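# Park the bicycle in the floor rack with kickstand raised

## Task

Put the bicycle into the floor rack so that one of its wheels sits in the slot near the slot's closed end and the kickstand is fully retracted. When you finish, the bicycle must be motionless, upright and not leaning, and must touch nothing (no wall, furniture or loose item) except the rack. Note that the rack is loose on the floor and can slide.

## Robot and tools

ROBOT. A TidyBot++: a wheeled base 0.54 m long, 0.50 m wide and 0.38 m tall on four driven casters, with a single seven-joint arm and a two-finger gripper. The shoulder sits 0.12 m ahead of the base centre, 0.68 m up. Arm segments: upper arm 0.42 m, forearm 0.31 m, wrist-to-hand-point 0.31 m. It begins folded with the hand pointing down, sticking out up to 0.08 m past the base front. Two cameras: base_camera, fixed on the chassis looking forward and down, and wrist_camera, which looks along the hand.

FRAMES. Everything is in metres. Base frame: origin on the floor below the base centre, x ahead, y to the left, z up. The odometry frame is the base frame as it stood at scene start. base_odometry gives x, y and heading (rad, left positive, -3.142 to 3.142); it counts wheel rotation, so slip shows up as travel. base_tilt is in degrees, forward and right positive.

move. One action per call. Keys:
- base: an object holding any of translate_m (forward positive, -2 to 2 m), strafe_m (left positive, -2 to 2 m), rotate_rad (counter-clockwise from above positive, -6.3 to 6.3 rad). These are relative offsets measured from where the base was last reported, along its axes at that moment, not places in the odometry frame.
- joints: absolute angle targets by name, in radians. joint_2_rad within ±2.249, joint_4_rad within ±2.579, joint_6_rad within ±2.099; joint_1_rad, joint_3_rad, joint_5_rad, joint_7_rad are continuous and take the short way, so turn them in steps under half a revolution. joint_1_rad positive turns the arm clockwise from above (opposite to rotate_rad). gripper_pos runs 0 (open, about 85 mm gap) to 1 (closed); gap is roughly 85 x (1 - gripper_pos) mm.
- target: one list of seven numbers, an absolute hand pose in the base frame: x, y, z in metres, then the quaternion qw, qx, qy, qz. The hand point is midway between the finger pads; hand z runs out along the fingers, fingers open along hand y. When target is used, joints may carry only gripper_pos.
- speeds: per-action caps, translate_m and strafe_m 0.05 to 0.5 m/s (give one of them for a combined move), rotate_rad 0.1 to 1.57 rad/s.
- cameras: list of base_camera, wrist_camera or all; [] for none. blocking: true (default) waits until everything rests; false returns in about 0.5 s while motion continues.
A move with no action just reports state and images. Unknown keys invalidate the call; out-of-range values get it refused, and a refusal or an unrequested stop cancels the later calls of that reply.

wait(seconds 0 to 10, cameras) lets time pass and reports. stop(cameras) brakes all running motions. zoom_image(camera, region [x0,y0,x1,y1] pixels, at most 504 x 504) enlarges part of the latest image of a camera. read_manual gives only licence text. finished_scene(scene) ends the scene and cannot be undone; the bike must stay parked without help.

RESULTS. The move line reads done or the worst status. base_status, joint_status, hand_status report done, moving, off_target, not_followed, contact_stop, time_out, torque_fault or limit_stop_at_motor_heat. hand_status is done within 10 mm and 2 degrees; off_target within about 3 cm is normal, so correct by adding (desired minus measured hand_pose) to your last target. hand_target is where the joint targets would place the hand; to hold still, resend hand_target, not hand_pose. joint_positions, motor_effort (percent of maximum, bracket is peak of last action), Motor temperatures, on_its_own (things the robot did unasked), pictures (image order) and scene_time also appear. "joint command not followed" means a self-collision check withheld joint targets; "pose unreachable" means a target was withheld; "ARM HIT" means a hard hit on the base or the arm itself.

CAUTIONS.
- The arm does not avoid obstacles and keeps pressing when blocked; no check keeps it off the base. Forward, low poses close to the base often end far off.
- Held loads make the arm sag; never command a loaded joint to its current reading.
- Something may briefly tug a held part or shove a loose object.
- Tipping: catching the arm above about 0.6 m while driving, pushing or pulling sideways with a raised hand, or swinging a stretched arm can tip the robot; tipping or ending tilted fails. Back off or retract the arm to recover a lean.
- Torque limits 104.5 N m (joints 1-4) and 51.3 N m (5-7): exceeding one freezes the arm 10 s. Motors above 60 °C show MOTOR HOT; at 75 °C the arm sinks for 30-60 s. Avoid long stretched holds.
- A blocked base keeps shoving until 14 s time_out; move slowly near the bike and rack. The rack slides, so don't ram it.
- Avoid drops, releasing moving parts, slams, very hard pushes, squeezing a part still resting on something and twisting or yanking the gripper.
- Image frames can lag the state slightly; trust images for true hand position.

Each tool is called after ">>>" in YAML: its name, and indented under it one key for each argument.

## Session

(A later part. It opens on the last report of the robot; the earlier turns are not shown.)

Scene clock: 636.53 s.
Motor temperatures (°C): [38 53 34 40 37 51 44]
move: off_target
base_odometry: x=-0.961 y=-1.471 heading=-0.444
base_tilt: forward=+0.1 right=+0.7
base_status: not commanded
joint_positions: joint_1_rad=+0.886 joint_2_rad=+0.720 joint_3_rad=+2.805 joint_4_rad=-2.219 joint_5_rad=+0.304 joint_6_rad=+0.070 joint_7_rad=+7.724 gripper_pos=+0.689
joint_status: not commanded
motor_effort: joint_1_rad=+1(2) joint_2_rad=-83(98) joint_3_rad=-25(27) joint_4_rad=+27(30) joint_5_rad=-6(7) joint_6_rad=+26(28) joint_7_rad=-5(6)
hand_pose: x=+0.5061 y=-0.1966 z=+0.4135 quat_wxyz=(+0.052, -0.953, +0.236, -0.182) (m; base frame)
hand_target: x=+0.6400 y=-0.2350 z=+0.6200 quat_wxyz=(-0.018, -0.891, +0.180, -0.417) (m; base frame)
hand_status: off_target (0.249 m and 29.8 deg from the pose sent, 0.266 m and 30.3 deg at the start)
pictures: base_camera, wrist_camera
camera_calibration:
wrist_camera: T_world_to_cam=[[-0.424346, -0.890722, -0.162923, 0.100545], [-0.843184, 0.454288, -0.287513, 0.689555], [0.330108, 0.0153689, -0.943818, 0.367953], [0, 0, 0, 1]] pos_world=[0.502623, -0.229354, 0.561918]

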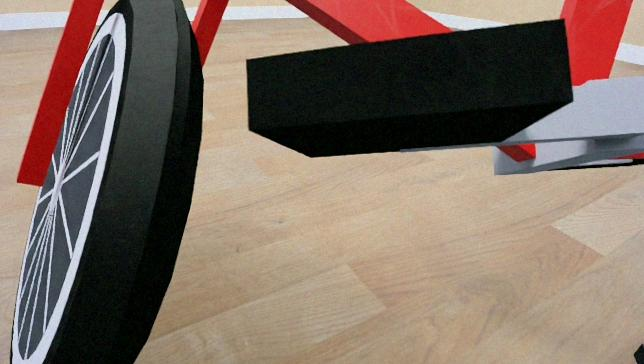

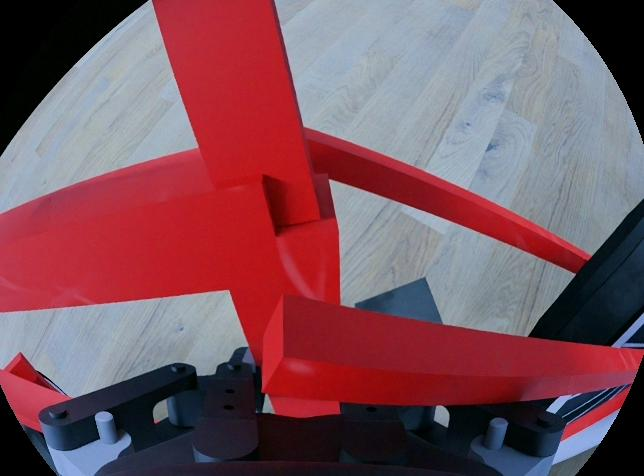

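>>> move:
  base: {"translate_m":-0.08}
  speeds: {"translate_m":0.06}
  target: [0.70,-0.235,0.61,0.0182,0.8906,-0.1799,0.4174]

>>> move:
  target: [0.65,-0.235,0.60,0.0182,0.8906,-0.1799,0.4174]

Scene clock: 638.47 s.
Motor temperatures (°C): [38 54 34 40 37 51 44]
move: off_target
base_odometry: x=-1.033 y=-1.437 heading=-0.444
base_tilt: forward=+0.0 right=+0.7
base_status: done
joint_positions: joint_1_rad=+0.734 joint_2_rad=+0.797 joint_3_rad=+2.878 joint_4_rad=-2.050 joint_5_rad=+0.232 joint_6_rad=+0.055 joint_7_rad=+7.736 gripper_pos=+0.692
joint_status: not commanded
motor_effort: joint_1_rad=-2(4) joint_2_rad=-89(93) joint_3_rad=-20(26) joint_4_rad=+24(31) joint_5_rad=-1(7) joint_6_rad=+18(28) joint_7_rad=+0(5)
hand_pose: x=+0.5777 y=-0.2106 z=+0.3993 quat_wxyz=(+0.034, -0.952, +0.226, -0.203) (m; base frame)
hand_target: x=+0.7000 y=-0.2350 z=+0.6100 quat_wxyz=(-0.018, -0.891, +0.180, -0.417) (m; base frame)
hand_status: off_target (0.245 m and 26.8 deg from the pose sent, 0.279 m and 29.8 deg at the start)
pictures: base_camera, wrist_camera
camera_calibration:
wrist_camera: T_world_to_cam=[[-0.41186, -0.901219, -0.134818, 0.09548], [-0.836949, 0.432631, -0.335181, 0.763074], [0.360398, -0.0252121, -0.932458, 0.300563], [0, 0, 0, 1]] pos_world=[0.569656, -0.236503, 0.548903]

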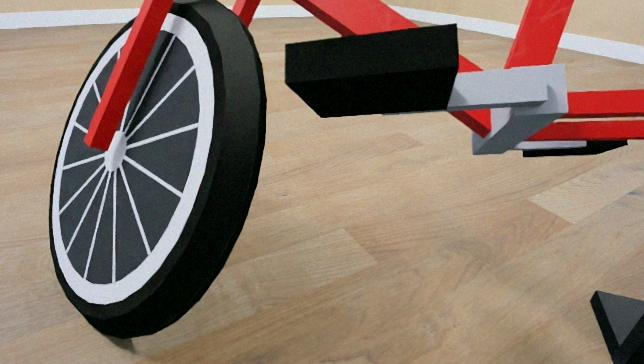

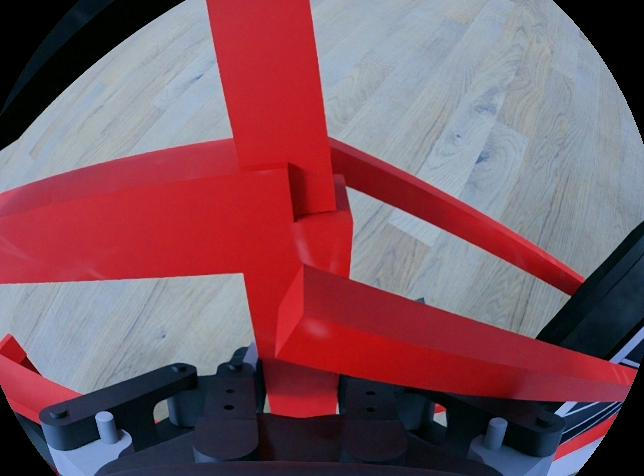

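Scene clock: 639.63 s.
Motor temperatures (°C): [38 54 34 40 37 51 44]
move: off_target
base_odometry: x=-1.033 y=-1.437 heading=-0.444
base_tilt: forward=+0.0 right=+0.6
base_status: not commanded
joint_positions: joint_1_rad=+0.795 joint_2_rad=+0.746 joint_3_rad=+2.873 joint_4_rad=-2.173 joint_5_rad=+0.275 joint_6_rad=+0.138 joint_7_rad=+7.704 gripper_pos=+0.692
joint_status: not commanded
motor_effort: joint_1_rad=-1(3) joint_2_rad=-82(89) joint_3_rad=-19(22) joint_4_rad=+20(24) joint_5_rad=-2(3) joint_6_rad=+19(20) joint_7_rad=-2(2)
hand_pose: x=+0.5404 y=-0.2093 z=+0.4103 quat_wxyz=(+0.035, -0.946, +0.242, -0.211) (m; base frame)
hand_target: x=+0.6500 y=-0.2350 z=+0.6000 quat_wxyz=(-0.018, -0.891, +0.180, -0.417) (m; base frame)
hand_status: off_target (0.221 m and 26.3 deg from the pose sent, 0.215 m and 26.8 deg at the start)
pictures: base_camera, wrist_camera
camera_calibration:
wrist_camera: T_world_to_cam=[[-0.438767, -0.886533, -0.14677, 0.105314], [-0.816171, 0.461503, -0.347678, 0.734986], [0.375963, -0.0327601, -0.926055, 0.311668], [0, 0, 0, 1]] pos_world=[0.528907, -0.235624, 0.559617]

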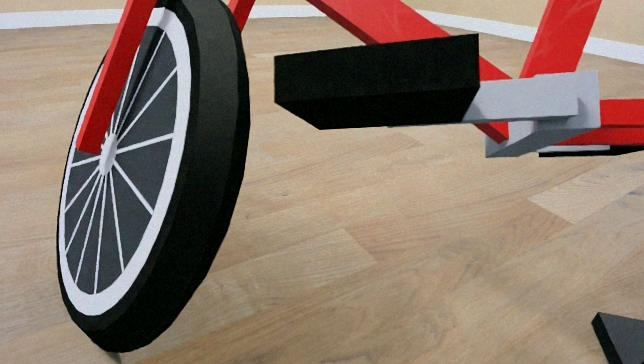

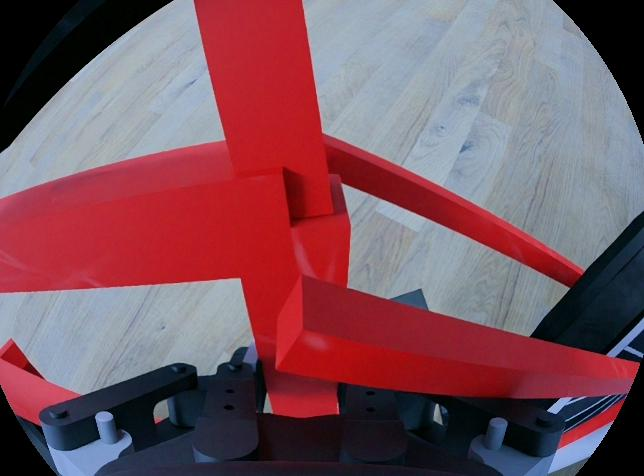

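>>> move:
  target: [0.59,-0.235,0.60,0.0182,0.8906,-0.1799,0.4174]

Scene clock: 641.10 s.
Motor temperatures (°C): [38 54 34 40 37 51 44]
move: off_target
base_odometry: x=-1.033 y=-1.437 heading=-0.444
base_tilt: forward=+0.0 right=+0.6
base_status: not commanded
joint_positions: joint_1_rad=+0.914 joint_2_rad=+0.634 joint_3_rad=+2.883 joint_4_rad=-2.349 joint_5_rad=+0.491 joint_6_rad=+0.193 joint_7_rad=+7.559 gripper_pos=+0.692
joint_status: not commanded
motor_effort: joint_1_rad=-1(5) joint_2_rad=-73(83) joint_3_rad=-19(22) joint_4_rad=+21(24) joint_5_rad=-1(4) joint_6_rad=+28(31) joint_7_rad=-2(4)
hand_pose: x=+0.4687 y=-0.2071 z=+0.4327 quat_wxyz=(+0.033, -0.944, +0.254, -0.206) (m; base frame)
hand_target: x=+0.5900 y=-0.2350 z=+0.6000 quat_wxyz=(-0.018, -0.891, +0.180, -0.417) (m; base frame)
hand_status: off_target (0.209 m and 27.1 deg from the pose sent, 0.198 m and 26.3 deg at the start)
pictures: base_camera, wrist_camera
camera_calibration:
wrist_camera: T_world_to_cam=[[-0.461833, -0.874787, -0.146487, 0.0922142], [-0.808106, 0.483071, -0.337056, 0.679272], [0.365616, -0.0372866, -0.930019, 0.365044], [0, 0, 0, 1]] pos_world=[0.458046, -0.233857, 0.581959]

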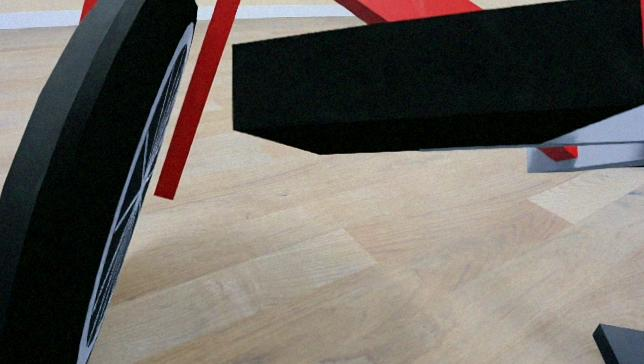

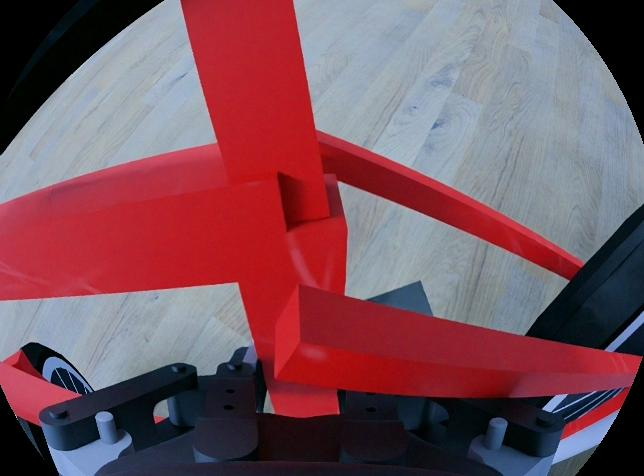

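>>> zoom_image:
  camera: "base_camera"
  region: [344, 0, 644, 364]

>>> zoom_image:
  camera: "wrist_camera"
  region: [200, 150, 644, 476]

Scaled by 1.385.

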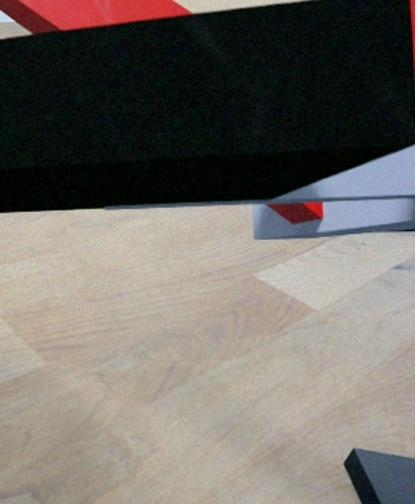

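Scaled by 1.135.

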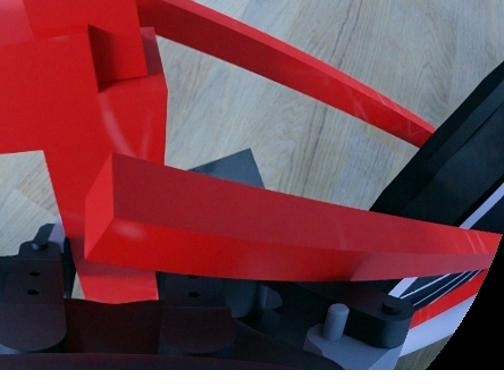

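>>> move:
  target: [0.59,-0.235,0.55,0.0182,0.8906,-0.1799,0.4174]

Scene clock: 644.27 s.
Motor temperatures (°C): [38 55 34 40 37 52 44]
move: off_target
base_odometry: x=-1.033 y=-1.437 heading=-0.444
base_tilt: forward=+0.0 right=+0.7
base_status: not commanded
joint_positions: joint_1_rad=+0.810 joint_2_rad=+0.696 joint_3_rad=+3.019 joint_4_rad=-2.361 joint_5_rad=+0.474 joint_6_rad=+0.375 joint_7_rad=+7.580 gripper_pos=+0.696
joint_status: not commanded
motor_effort: joint_1_rad=-4(5) joint_2_rad=-67(73) joint_3_rad=-16(19) joint_4_rad=+12(22) joint_5_rad=+3(5) joint_6_rad=+25(28) joint_7_rad=+1(3)
hand_pose: x=+0.4862 y=-0.2208 z=+0.4190 quat_wxyz=(+0.018, -0.937, +0.252, -0.242) (m; base frame)
hand_target: x=+0.5900 y=-0.2350 z=+0.5500 quat_wxyz=(-0.018, -0.891, +0.180, -0.417) (m; base frame)
hand_status: off_target (0.168 m and 22.8 deg from the pose sent, 0.171 m and 27.1 deg at the start)
pictures: base_camera, wrist_camera
camera_calibration:
wrist_camera: T_world_to_cam=[[-0.459573, -0.878085, -0.133265, 0.0789726], [-0.781015, 0.471006, -0.410085, 0.710129], [0.422859, -0.0843819, -0.902258, 0.295594], [0, 0, 0, 1]] pos_world=[0.46592, -0.240187, 0.56844]

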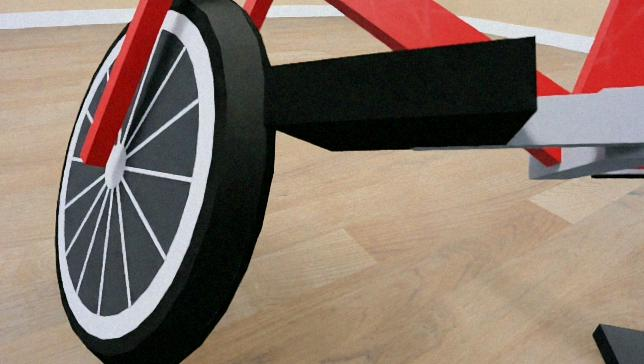

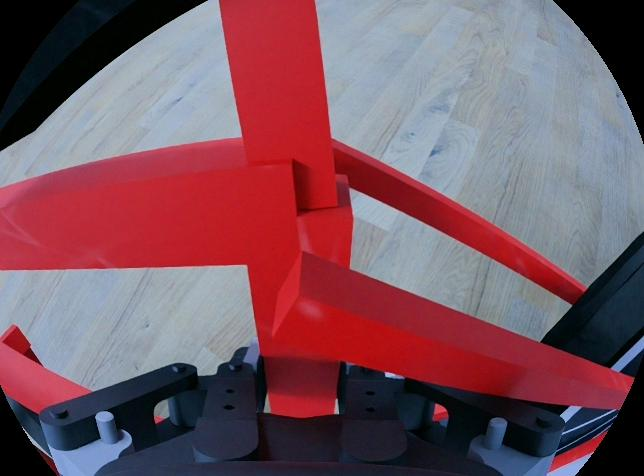

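>>> move:
  target: [0.57,-0.235,0.50,0.0182,0.8906,-0.1799,0.4174]

Scene clock: 646.07 s.
Motor temperatures (°C): [38 55 34 40 37 52 44]
move: off_target
base_odometry: x=-1.033 y=-1.437 heading=-0.444
base_tilt: forward=+0.0 right=+0.6
base_status: not commanded
joint_positions: joint_1_rad=+0.801 joint_2_rad=+0.885 joint_3_rad=+3.103 joint_4_rad=-2.411 joint_5_rad=+0.381 joint_6_rad=+0.617 joint_7_rad=+7.648 gripper_pos=+0.696
joint_status: not commanded
motor_effort: joint_1_rad=-7(10) joint_2_rad=-72(76) joint_3_rad=-14(18) joint_4_rad=+2(13) joint_5_rad=+12(17) joint_6_rad=+25(28) joint_7_rad=+9(14)
hand_pose: x=+0.4611 y=-0.2270 z=+0.3639 quat_wxyz=(+0.018, -0.923, +0.299, -0.243) (m; base frame)
hand_target: x=+0.5700 y=-0.2350 z=+0.5000 quat_wxyz=(-0.018, -0.891, +0.180, -0.417) (m; base frame)
hand_status: off_target (0.175 m and 24.9 deg from the pose sent, 0.117 m and 22.8 deg at the start)
pictures: base_camera, wrist_camera
camera_calibration:
wrist_camera: T_world_to_cam=[[-0.539794, -0.827246, -0.155839, 0.111338], [-0.72978, 0.552148, -0.40318, 0.663155], [0.419576, -0.103906, -0.901754, 0.252831], [0, 0, 0, 1]] pos_world=[0.437975, -0.247785, 0.512713]

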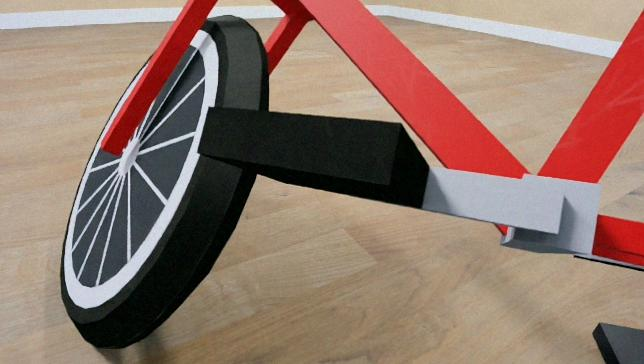

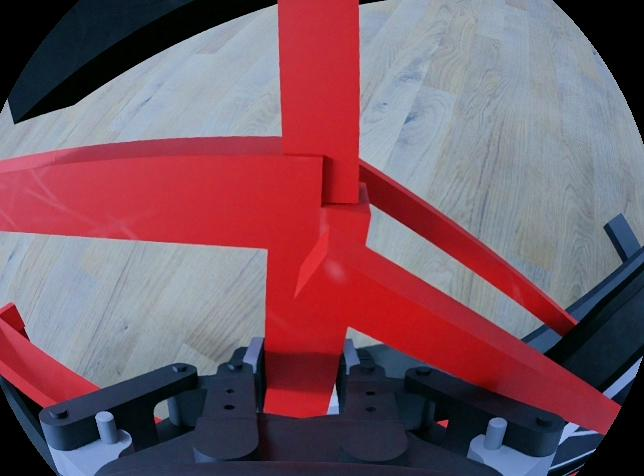

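>>> zoom_image:
  camera: "wrist_camera"
  region: [344, 150, 644, 476]

>>> zoom_image:
  camera: "base_camera"
  region: [444, 150, 644, 364]

Scaled by 1.546.

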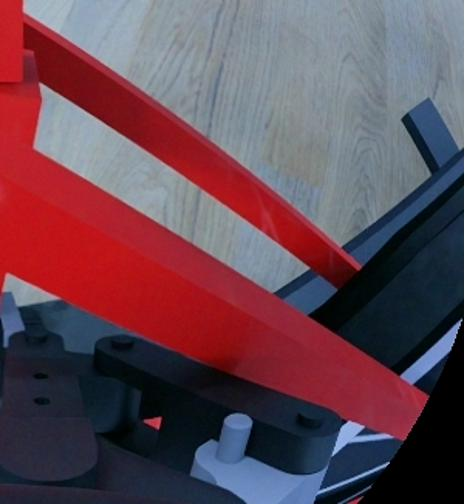

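Scaled by 2.355.

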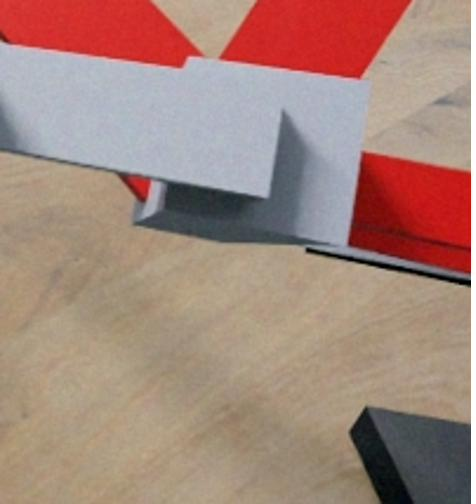

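>>> move:
  base: {"translate_m":-0.08}
  speeds: {"translate_m":0.06}
  target: [0.63,-0.235,0.51,0.0182,0.8906,-0.1799,0.4174]

Scene clock: 648.80 s.
Motor temperatures (°C): [38 55 34 40 37 52 44]
move: off_target
base_odometry: x=-1.105 y=-1.403 heading=-0.444
base_tilt: forward=+0.0 right=+0.7
base_status: done
joint_positions: joint_1_rad=+0.713 joint_2_rad=+0.893 joint_3_rad=+3.072 joint_4_rad=-2.269 joint_5_rad=+0.318 joint_6_rad=+0.517 joint_7_rad=+7.627 gripper_pos=+0.696
joint_status: not commanded
motor_effort: joint_1_rad=-8(11) joint_2_rad=-77(80) joint_3_rad=-13(15) joint_4_rad=+8(11) joint_5_rad=+12(13) joint_6_rad=+22(28) joint_7_rad=+11(13)
hand_pose: x=+0.5223 y=-0.2343 z=+0.3623 quat_wxyz=(+0.012, -0.924, +0.283, -0.256) (m; base frame)
hand_target: x=+0.6300 y=-0.2350 z=+0.5100 quat_wxyz=(-0.018, -0.891, +0.180, -0.417) (m; base frame)
hand_status: off_target (0.183 m and 22.6 deg from the pose sent, 0.223 m and 24.9 deg at the start)
pictures: base_camera, wrist_camera
camera_calibration:
wrist_camera: T_world_to_cam=[[-0.514452, -0.845305, -0.144219, 0.116478], [-0.73537, 0.521398, -0.432869, 0.717701], [0.441101, -0.116636, -0.889846, 0.206355], [0, 0, 0, 1]] pos_world=[0.496674, -0.25168, 0.511093]

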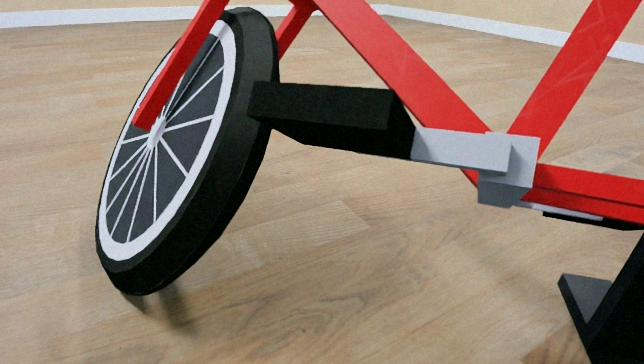

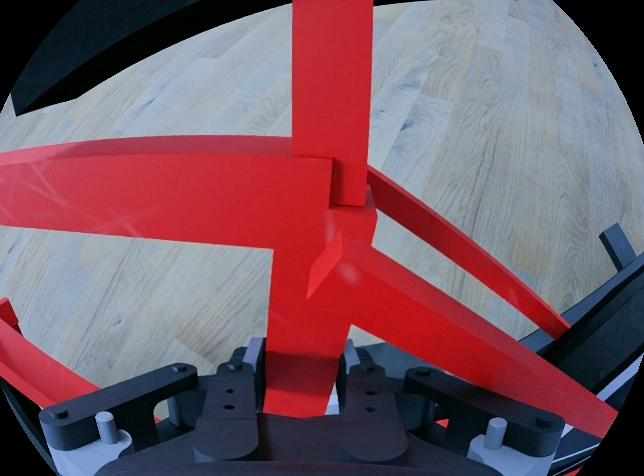

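>>> move:
  target: [0.58,-0.235,0.51,0.0182,0.8906,-0.1799,0.4174]

Scene clock: 650.00 s.
Motor temperatures (°C): [38 55 34 40 38 52 44]
move: off_target
base_odometry: x=-1.105 y=-1.403 heading=-0.443
base_tilt: forward=+0.0 right=+0.7
base_status: not commanded
joint_positions: joint_1_rad=+0.768 joint_2_rad=+0.879 joint_3_rad=+3.076 joint_4_rad=-2.367 joint_5_rad=+0.318 joint_6_rad=+0.583 joint_7_rad=+7.627 gripper_pos=+0.696
joint_status: not commanded
motor_effort: joint_1_rad=-7(8) joint_2_rad=-73(78) joint_3_rad=-13(14) joint_4_rad=+2(8) joint_5_rad=+12(14) joint_6_rad=+21(23) joint_7_rad=+10(12)
hand_pose: x=+0.4847 y=-0.2297 z=+0.3664 quat_wxyz=(+0.016, -0.916, +0.312, -0.250) (m; base frame)
hand_target: x=+0.5800 y=-0.2350 z=+0.5100 quat_wxyz=(-0.018, -0.891, +0.180, -0.417) (m; base frame)
hand_status: off_target (0.172 m and 25.0 deg from the pose sent, 0.159 m and 22.6 deg at the start)
pictures: base_camera, wrist_camera
camera_calibration:
wrist_camera: T_world_to_cam=[[-0.561758, -0.810969, -0.16358, 0.13948], [-0.706817, 0.573224, -0.414518, 0.680824], [0.429929, -0.117238, -0.895219, 0.234449], [0, 0, 0, 1]] pos_world=[0.458775, -0.249664, 0.514913]

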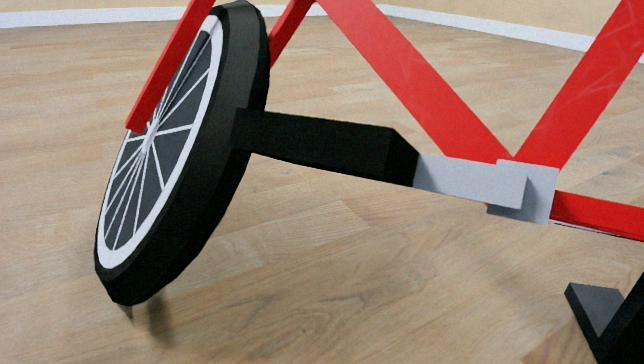

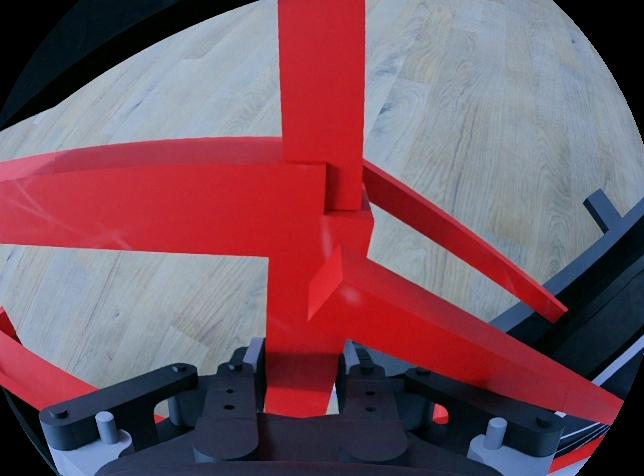

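>>> move:
  base: {"translate_m":-0.1}
  speeds: {"translate_m":0.07}
  target: [0.65,-0.235,0.51,0.0182,0.8906,-0.1799,0.4174]

>>> move:
  target: [0.59,-0.235,0.50,0.0182,0.8906,-0.1799,0.4174]

Scene clock: 654.07 s.
Motor temperatures (°C): [38 56 34 40 38 52 44]
move: time_out
base_odometry: x=-1.182 y=-1.356 heading=-0.387
base_tilt: forward=+0.0 right=+0.6
base_status: translate_m time_out (by the wheels' count: -0.090 of -0.100)
joint_positions: joint_1_rad=+0.679 joint_2_rad=+0.911 joint_3_rad=+3.064 joint_4_rad=-2.232 joint_5_rad=+0.289 joint_6_rad=+0.474 joint_7_rad=+7.626 gripper_pos=+0.696
joint_status: not commanded
motor_effort: joint_1_rad=-7(12) joint_2_rad=-82(87) joint_3_rad=-12(16) joint_4_rad=+12(15) joint_5_rad=+11(13) joint_6_rad=+25(26) joint_7_rad=+11(12)
hand_pose: x=+0.5332 y=-0.2258 z=+0.3528 quat_wxyz=(+0.015, -0.928, +0.279, -0.244) (m; base frame)
hand_target: x=+0.6500 y=-0.2350 z=+0.5100 quat_wxyz=(-0.018, -0.891, +0.180, -0.417) (m; base frame)
hand_status: off_target (0.196 m and 23.6 deg from the pose sent, 0.219 m and 25.0 deg at the start)
pictures: base_camera, wrist_camera
camera_calibration:
wrist_camera: T_world_to_cam=[[-0.508478, -0.849363, -0.141533, 0.122782], [-0.750254, 0.517675, -0.411257, 0.716633], [0.422575, -0.102929, -0.900464, 0.210824], [0, 0, 0, 1]] pos_world=[0.510999, -0.244997, 0.501938]

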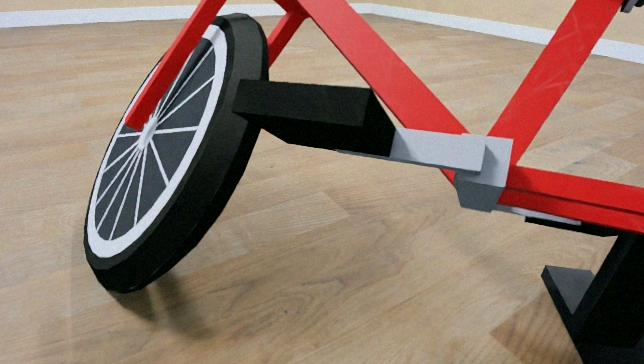

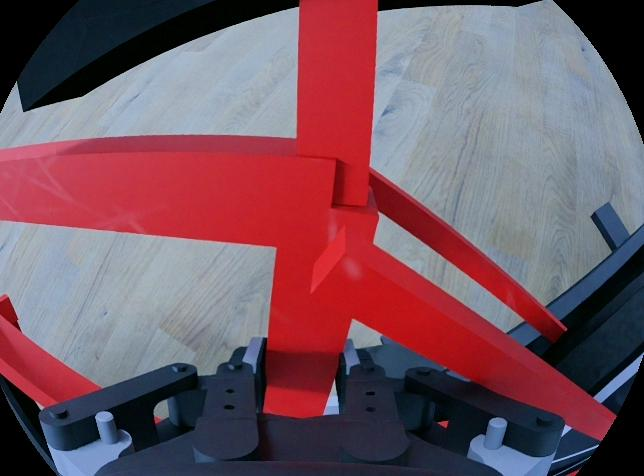

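not run: a stop that you did not command came earlier in this reply.

>>> move:
  base: {"translate_m":0.01}
  speeds: {"translate_m":0.07}
  target: [0.61,-0.235,0.51,0.0182,0.8906,-0.1799,0.4174]

Scene clock: 655.20 s.
Motor temperatures (°C): [38 56 34 40 38 52 44]
move: off_target
base_odometry: x=-1.173 y=-1.360 heading=-0.389
base_tilt: forward=+0.1 right=+0.7
base_status: done
joint_positions: joint_1_rad=+0.713 joint_2_rad=+0.904 joint_3_rad=+3.065 joint_4_rad=-2.303 joint_5_rad=+0.289 joint_6_rad=+0.516 joint_7_rad=+7.625 gripper_pos=+0.696
joint_status: not commanded
motor_effort: joint_1_rad=-6(11) joint_2_rad=-77(84) joint_3_rad=-12(16) joint_4_rad=+5(15) joint_5_rad=+10(13) joint_6_rad=+21(26) joint_7_rad=+9(13)
hand_pose: x=+0.5044 y=-0.2199 z=+0.3530 quat_wxyz=(+0.020, -0.925, +0.298, -0.236) (m; base frame)
hand_target: x=+0.6100 y=-0.2350 z=+0.5100 quat_wxyz=(-0.018, -0.891, +0.180, -0.417) (m; base frame)
hand_status: off_target (0.190 m and 25.6 deg from the pose sent, 0.175 m and 23.6 deg at the start)
pictures: base_camera, wrist_camera
camera_calibration:
wrist_camera: T_world_to_cam=[[-0.53902, -0.82794, -0.154831, 0.138019], [-0.736885, 0.552569, -0.389445, 0.685327], [0.407992, -0.0958257, -0.907943, 0.235394], [0, 0, 0, 1]] pos_world=[0.483364, -0.241862, 0.501991]

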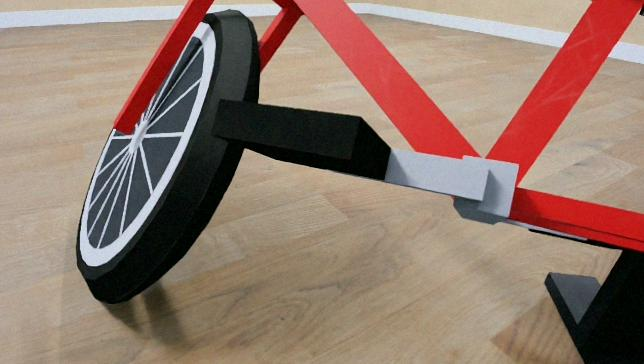

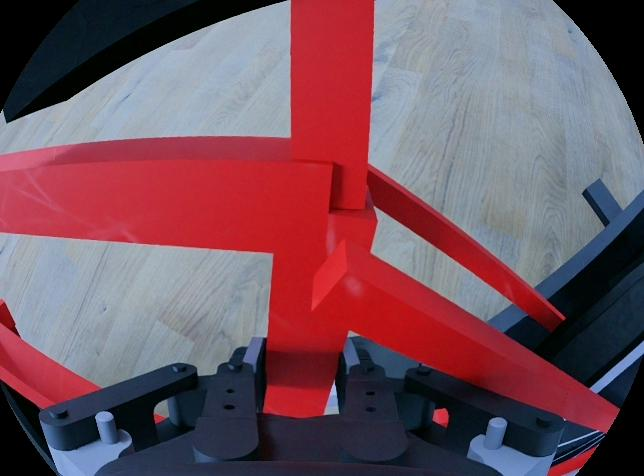

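>>> move:
  base: {"rotate_rad":0.07,"strafe_m":-0.0083}
  speeds: {"rotate_rad":0.15}
  target: [0.592,-0.269,0.51,0.0328,0.8838,-0.2110,0.4166]
  cameras: []

>>> move:
  base: {"rotate_rad":0.07,"strafe_m":-0.0083}
  speeds: {"rotate_rad":0.15}
  target: [0.572,-0.301,0.51,0.0474,0.8757,-0.2418,0.4153]
  cameras: []

>>> move:
  base: {"rotate_rad":0.07,"strafe_m":-0.0083}
  speeds: {"rotate_rad":0.15}
  target: [0.55,-0.332,0.51,0.0619,0.8667,-0.2724,0.4133]

Scene clock: 656.67 s.
Motor temperatures (°C): [38 56 34 40 38 52 44]
move: off_target
base_odometry: x=-1.177 y=-1.368 heading=-0.320
base_tilt: forward=+0.0 right=+0.7
base_status: done
joint_positions: joint_1_rad=+0.771 joint_2_rad=+0.903 joint_3_rad=+3.071 joint_4_rad=-2.306 joint_5_rad=+0.291 joint_6_rad=+0.518 joint_7_rad=+7.624 gripper_pos=+0.696
joint_status: not commanded
motor_effort: joint_1_rad=-6(8) joint_2_rad=-77(79) joint_3_rad=-12(15) joint_4_rad=+6(7) joint_5_rad=+10(13) joint_6_rad=+22(24) joint_7_rad=+10(11)
hand_pose: x=+0.4886 y=-0.2438 z=+0.3533 quat_wxyz=(+0.011, -0.916, +0.326, -0.235) (m; base frame)
hand_target: x=+0.5920 y=-0.2690 z=+0.5100 quat_wxyz=(-0.033, -0.884, +0.211, -0.417) (m; base frame)
hand_status: off_target (0.189 m and 25.4 deg from the pose sent, 0.186 m and 24.3 deg at the start)
pictures: none
No camera images: "cameras" was empty.

Scene clock: 657.53 s.
Motor temperatures (°C): [38 56 34 40 38 52 44]
move: off_target
base_odometry: x=-1.179 y=-1.376 heading=-0.251
base_tilt: forward=+0.0 right=+0.7
base_status: done
joint_positions: joint_1_rad=+0.827 joint_2_rad=+0.901 joint_3_rad=+3.081 joint_4_rad=-2.309 joint_5_rad=+0.294 joint_6_rad=+0.519 joint_7_rad=+7.618 gripper_pos=+0.696
joint_status: not commanded
motor_effort: joint_1_rad=-6(8) joint_2_rad=-77(80) joint_3_rad=-11(13) joint_4_rad=+6(9) joint_5_rad=+9(11) joint_6_rad=+22(24) joint_7_rad=+10(11)
hand_pose: x=+0.4707 y=-0.2672 z=+0.3533 quat_wxyz=(+0.001, -0.905, +0.355, -0.234) (m; base frame)
hand_target: x=+0.5720 y=-0.3010 z=+0.5100 quat_wxyz=(-0.047, -0.876, +0.242, -0.415) (m; base frame)
hand_status: off_target (0.190 m and 25.4 deg from the pose sent, 0.186 m and 24.2 deg at the start)
pictures: none
No camera images: "cameras" was empty.

Scene clock: 658.40 s.
Motor temperatures (°C): [38 56 34 40 38 52 44]
move: off_target
base_odometry: x=-1.181 y=-1.384 heading=-0.181
base_tilt: forward=+0.0 right=+0.7
base_status: done
joint_positions: joint_1_rad=+0.884 joint_2_rad=+0.899 joint_3_rad=+3.092 joint_4_rad=-2.311 joint_5_rad=+0.298 joint_6_rad=+0.519 joint_7_rad=+7.608 gripper_pos=+0.696
joint_status: not commanded
motor_effort: joint_1_rad=-6(8) joint_2_rad=-77(81) joint_3_rad=-10(13) joint_4_rad=+7(9) joint_5_rad=+8(11) joint_6_rad=+22(24) joint_7_rad=+10(11)
hand_pose: x=+0.4509 y=-0.2900 z=+0.3533 quat_wxyz=(-0.008, -0.893, +0.386, -0.232) (m; base frame)
hand_target: x=+0.5500 y=-0.3320 z=+0.5100 quat_wxyz=(-0.062, -0.867, +0.272, -0.413) (m; base frame)
hand_status: off_target (0.190 m and 25.4 deg from the pose sent, 0.187 m and 24.2 deg at the start)
pictures: base_camera, wrist_camera
camera_calibration:
wrist_camera: T_world_to_cam=[[-0.690514, -0.709238, -0.142027, 0.149374], [-0.620795, 0.681875, -0.38686, 0.66895], [0.37122, -0.178962, -0.911136, 0.244383], [0, 0, 0, 1]] pos_world=[0.427706, -0.306463, 0.502671]

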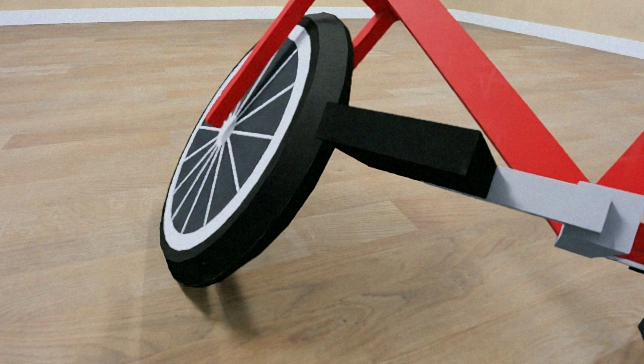

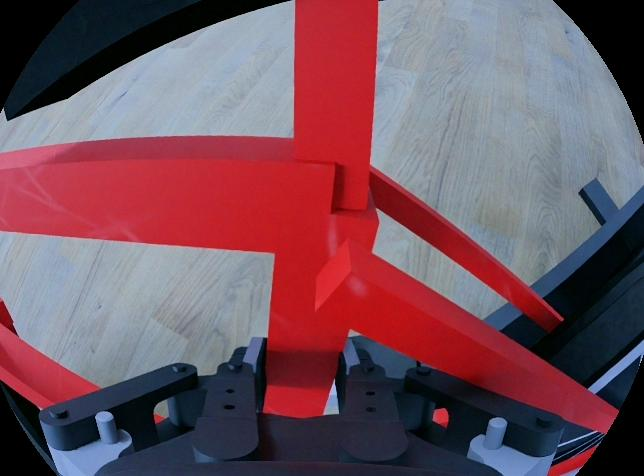

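>>> move:
  base: {"translate_m":-0.08,"strafe_m":0.02}
  speeds: {"translate_m":0.06}
  target: [0.63,-0.352,0.51,0.0619,0.8667,-0.2724,0.4133]

Scene clock: 662.30 s.
Motor temperatures (°C): [38 56 34 40 38 52 44]
move: time_out
base_odometry: x=-1.221 y=-1.367 heading=-0.181
base_tilt: forward=+0.0 right=+0.6
base_status: translate_m time_out (by the wheels' count: -0.042 of -0.080); strafe_m time_out (by the wheels' count: +0.010 of +0.020)
joint_positions: joint_1_rad=+0.780 joint_2_rad=+0.703 joint_3_rad=+3.019 joint_4_rad=-2.058 joint_5_rad=+0.289 joint_6_rad=+0.500 joint_7_rad=+7.651 gripper_pos=+0.999
joint_status: not commanded
on_its_own: gripper_pos moved +0.303 to your old target +1.000
motor_effort: joint_1_rad=+0(14) joint_2_rad=-35(86) joint_3_rad=-2(21) joint_4_rad=+10(22) joint_5_rad=-2(11) joint_6_rad=+7(26) joint_7_rad=+1(11)
hand_pose: x=+0.6372 y=-0.3501 z=+0.5180 quat_wxyz=(-0.060, -0.861, +0.269, -0.427) (m; base frame)
hand_target: x=+0.6300 y=-0.3520 z=+0.5100 quat_wxyz=(-0.062, -0.867, +0.272, -0.413) (m; base frame)
hand_status: off_target (0.011 m and 1.8 deg from the pose sent, 0.246 m and 25.4 deg at the start)
pictures: base_camera, wrist_camera
camera_calibration:
wrist_camera: T_world_to_cam=[[-0.519675, -0.848061, -0.103585, 0.0814276], [-0.526217, 0.413232, -0.743193, 0.919572], [0.673077, -0.33171, -0.661011, -0.0608495], [0, 0, 0, 1]] pos_world=[0.567167, -0.331125, 0.651631]

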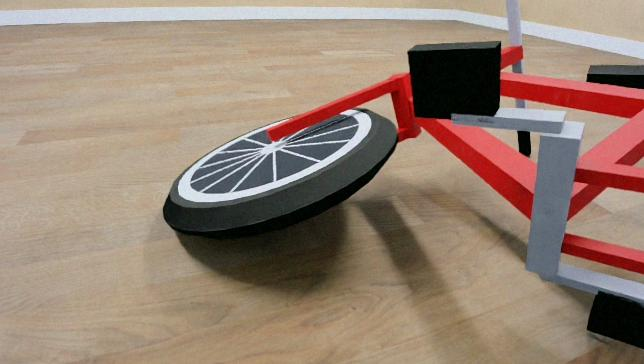

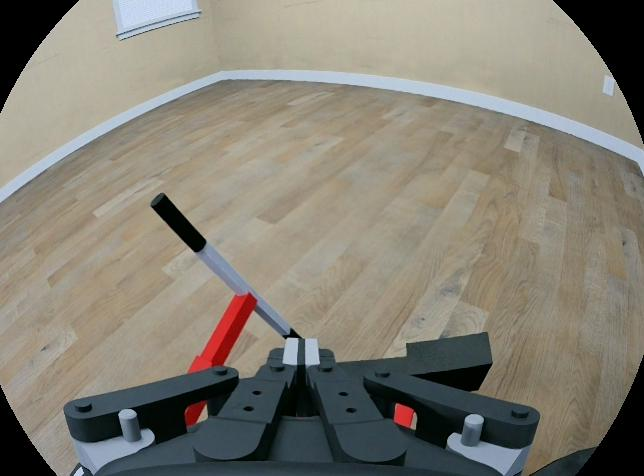

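>>> move:
  joints: {"joint_1_rad":0.5,"joint_2_rad":0.0,"joint_3_rad":3.14,"joint_4_rad":-1.7,"joint_5_rad":0,"joint_6_rad":-1.3,"joint_7_rad":7.85,"gripper_pos":0}

Scene clock: 665.00 s.
Motor temperatures (°C): [38 56 34 40 38 52 44]
move: done
base_odometry: x=-1.221 y=-1.367 heading=-0.181
base_tilt: forward=+0.0 right=+0.6
base_status: not commanded
joint_positions: joint_1_rad=+0.519 joint_2_rad=+0.011 joint_3_rad=+3.122 joint_4_rad=-1.710 joint_5_rad=+0.070 joint_6_rad=-1.252 joint_7_rad=+7.805 gripper_pos=+0.000
joint_status: all done
motor_effort: joint_1_rad=+0(2) joint_2_rad=-17(37) joint_3_rad=+0(4) joint_4_rad=+18(19) joint_5_rad=+0(3) joint_6_rad=+1(8) joint_7_rad=+1(2)
hand_pose: x=+0.4324 y=-0.1931 z=+0.7492 quat_wxyz=(-0.052, -0.961, +0.262, -0.074) (m; base frame)
hand_target: x=+0.4320 y=-0.1688 z=+0.7539 quat_wxyz=(-0.017, -0.966, +0.248, -0.069) (m; base frame)
hand_status: not commanded
pictures: base_camera, wrist_camera
camera_calibration:
wrist_camera: T_world_to_cam=[[-0.499871, -0.862344, 0.0805739, -0.0172121], [-0.863149, 0.488335, -0.128464, 0.618438], [0.0714329, -0.133763, -0.988436, 0.825597], [0, 0, 0, 1]] pos_world=[0.466226, -0.206414, 0.896883]

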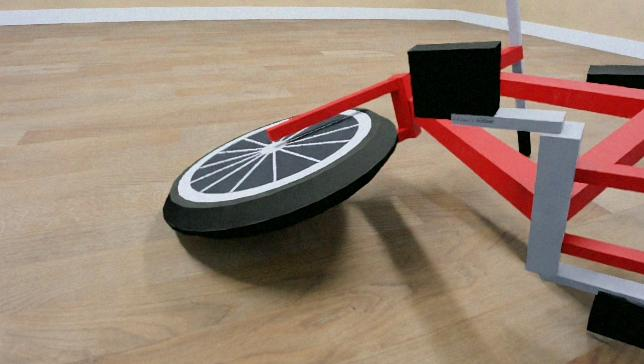

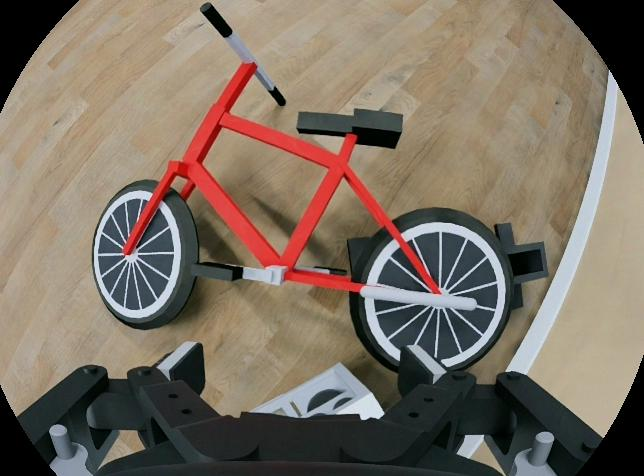

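>>> move:
  base: {"strafe_m":0.7,"translate_m":0.1}
  joints: {"joint_1_rad":0.0,"joint_2_rad":0.0,"joint_3_rad":3.14,"joint_4_rad":-2.0,"joint_5_rad":0,"joint_6_rad":-1.0,"joint_7_rad":7.85}

>>> move:
  base: {"translate_m":1.5}

>>> move:
  base: {"rotate_rad":2.51}
  joints: {"joint_1_rad":0,"joint_2_rad":0.25,"joint_4_rad":-1.35,"joint_6_rad":-1.54,"joint_3_rad":3.14,"joint_5_rad":0,"joint_7_rad":7.85}

Scene clock: 669.33 s.
Motor temperatures (°C): [38 56 34 40 38 52 44]
move: done
base_odometry: x=-0.997 y=-0.696 heading=-0.181
base_tilt: forward=+0.0 right=+0.6
base_status: done
joint_positions: joint_1_rad=+0.015 joint_2_rad=+0.011 joint_3_rad=+3.132 joint_4_rad=-1.987 joint_5_rad=+0.065 joint_6_rad=-1.043 joint_7_rad=+7.806 gripper_pos=+0.000
joint_status: all done
motor_effort: joint_1_rad=+0(3) joint_2_rad=-16(19) joint_3_rad=+0(2) joint_4_rad=+16(18) joint_5_rad=-2(3) joint_6_rad=+1(2) joint_7_rad=+1(1)
hand_pose: x=+0.4413 y=-0.0180 z=+0.6631 quat_wxyz=(-0.028, -0.998, +0.012, -0.051) (m; base frame)
hand_target: x=+0.4488 y=+0.0019 z=+0.6636 quat_wxyz=(+0.000, -0.997, +0.001, -0.071) (m; base frame)
hand_status: not commanded
pictures: base_camera, wrist_camera
camera_calibration:
wrist_camera: T_world_to_cam=[[-0.0133363, -0.997231, 0.0731585, -0.0670024], [-0.99812, 0.00889921, -0.060645, 0.53542], [0.059826, -0.0738298, -0.995475, 0.774093], [0, 0, 0, 1]] pos_world=[0.487209, -0.0144306, 0.807963]

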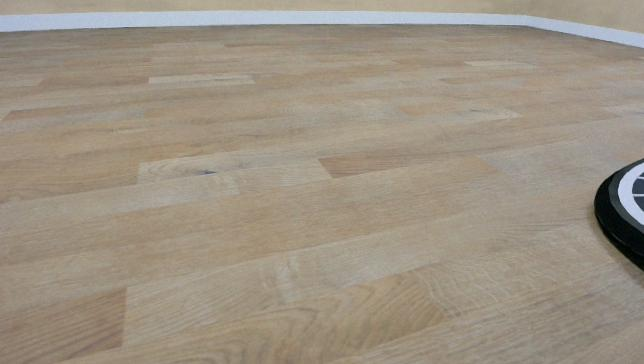

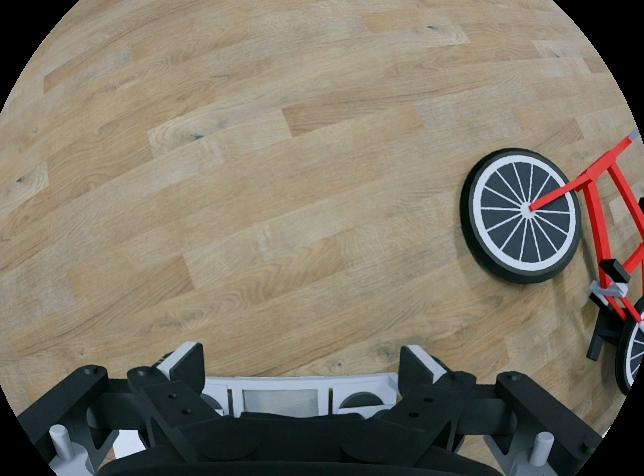

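Scene clock: 673.63 s.
Motor temperatures (°C): [38 55 34 40 38 52 44]
move: done
base_odometry: x=+0.479 y=-0.966 heading=-0.180
base_tilt: forward=+0.0 right=+0.6
base_status: done
joint_positions: joint_1_rad=+0.015 joint_2_rad=+0.010 joint_3_rad=+3.132 joint_4_rad=-1.990 joint_5_rad=+0.065 joint_6_rad=-1.038 joint_7_rad=+7.806 gripper_pos=+0.000
joint_status: not commanded
motor_effort: joint_1_rad=+0(1) joint_2_rad=-16(18) joint_3_rad=+0(1) joint_4_rad=+16(17) joint_5_rad=-1(2) joint_6_rad=+1(2) joint_7_rad=+1(1)
hand_pose: x=+0.4411 y=-0.0179 z=+0.6624 quat_wxyz=(-0.028, -0.998, +0.012, -0.052) (m; base frame)
hand_target: x=+0.4488 y=+0.0019 z=+0.6636 quat_wxyz=(+0.000, -0.997, +0.001, -0.071) (m; base frame)
hand_status: not commanded
pictures: base_camera, wrist_camera
camera_calibration:
wrist_camera: T_world_to_cam=[[-0.0131556, -0.997243, 0.073031, -0.0669024], [-0.997988, 0.00856495, -0.0628192, 0.536619], [0.0620205, -0.0737105, -0.995349, 0.772401], [0, 0, 0, 1]] pos_world=[0.486755, -0.01438, 0.807404]

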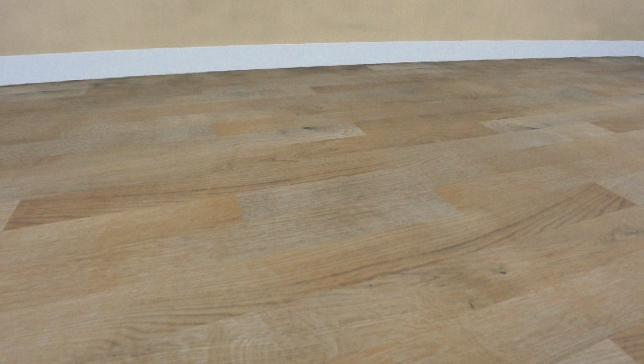

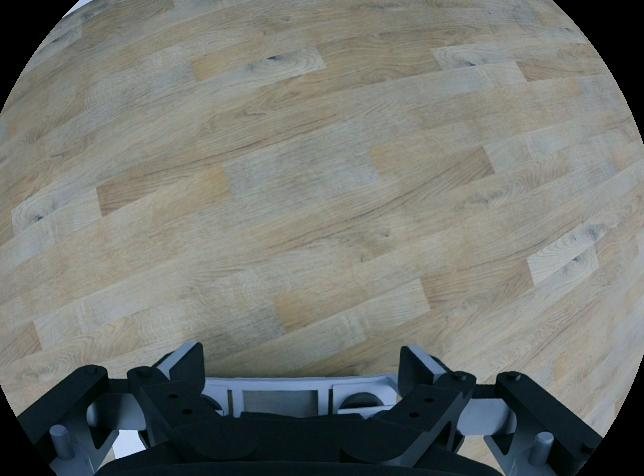

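Scene clock: 676.57 s.
Motor temperatures (°C): [38 55 34 40 38 52 44]
move: done
base_odometry: x=+0.479 y=-0.966 heading=+2.330
base_tilt: forward=+0.0 right=+0.6
base_status: done
joint_positions: joint_1_rad=+0.004 joint_2_rad=+0.241 joint_3_rad=+3.135 joint_4_rad=-1.357 joint_5_rad=+0.060 joint_6_rad=-1.496 joint_7_rad=+7.806 gripper_pos=+0.000
joint_status: all done
motor_effort: joint_1_rad=+0(3) joint_2_rad=-26(30) joint_3_rad=+0(3) joint_4_rad=+17(18) joint_5_rad=-1(3) joint_6_rad=+0(2) joint_7_rad=+0(1)
hand_pose: x=+0.5484 y=-0.0162 z=+0.7713 quat_wxyz=(-0.029, -0.999, +0.021, -0.024) (m; base frame)
hand_target: x=+0.5378 y=+0.0020 z=+0.7690 quat_wxyz=(+0.000, -1.000, +0.001, -0.001) (m; base frame)
hand_status: not commanded
pictures: base_camera, wrist_camera
camera_calibration:
wrist_camera: T_world_to_cam=[[-0.0289645, -0.996823, 0.0741968, -0.0638997], [-0.999563, 0.0284473, -0.00801913, 0.609461], [0.00588296, -0.0743966, -0.997211, 0.906413], [0, 0, 0, 1]] pos_world=[0.602012, -0.0136001, 0.913513]

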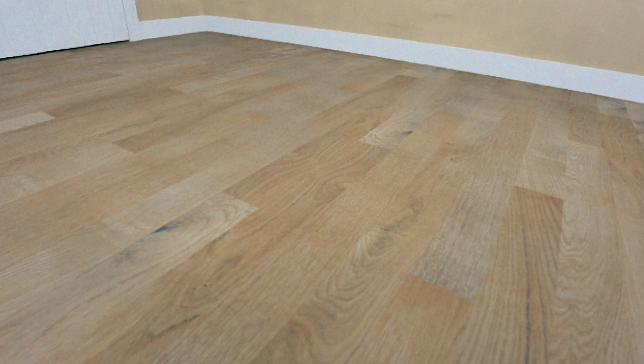

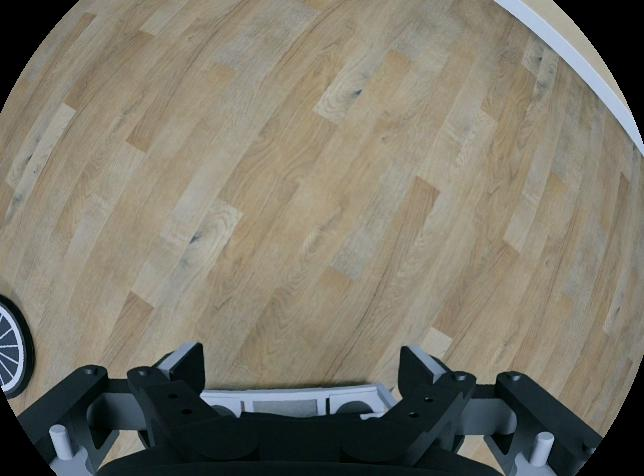

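>>> move:
  base: {"translate_m":-0.72,"strafe_m":1.23}
  speeds: {"translate_m":0.4}

Scene clock: 681.43 s.
Motor temperatures (°C): [38 54 34 40 38 52 44]
move: done
base_odometry: x=+0.081 y=-2.335 heading=+2.330
base_tilt: forward=+0.0 right=+0.6
base_status: done
joint_positions: joint_1_rad=+0.003 joint_2_rad=+0.241 joint_3_rad=+3.135 joint_4_rad=-1.357 joint_5_rad=+0.059 joint_6_rad=-1.498 joint_7_rad=+7.806 gripper_pos=+0.000
joint_status: not commanded
motor_effort: joint_1_rad=+0(2) joint_2_rad=-25(28) joint_3_rad=+0(2) joint_4_rad=+17(18) joint_5_rad=-1(2) joint_6_rad=+1(1) joint_7_rad=+0(1)
hand_pose: x=+0.5476 y=-0.0160 z=+0.7712 quat_wxyz=(-0.028, -0.999, +0.021, -0.023) (m; base frame)
hand_target: x=+0.5378 y=+0.0020 z=+0.7690 quat_wxyz=(+0.000, -1.000, +0.001, -0.001) (m; base frame)
hand_status: not commanded
pictures: base_camera, wrist_camera
camera_calibration:
wrist_camera: T_world_to_cam=[[-0.0288921, -0.996852, 0.0738378, -0.0634911], [-0.999577, 0.028576, -0.00533349, 0.60659], [0.00320671, -0.0739607, -0.997256, 0.907867], [0, 0, 0, 1]] pos_world=[0.601588, -0.0134787, 0.913299]

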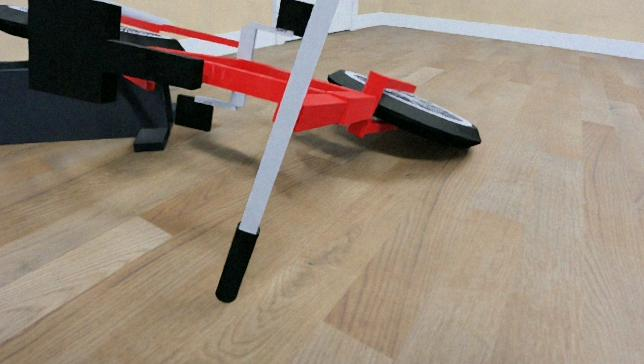

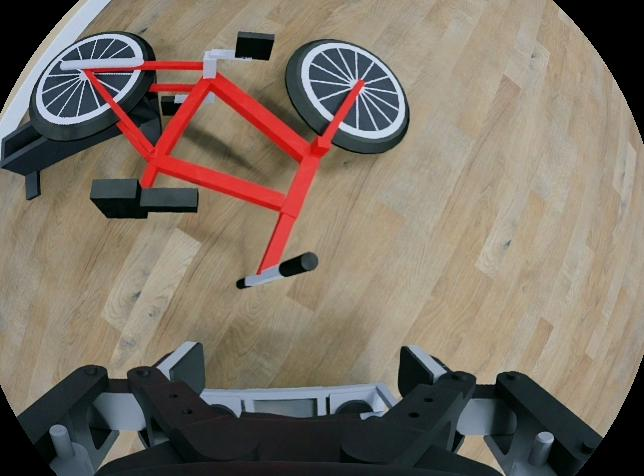

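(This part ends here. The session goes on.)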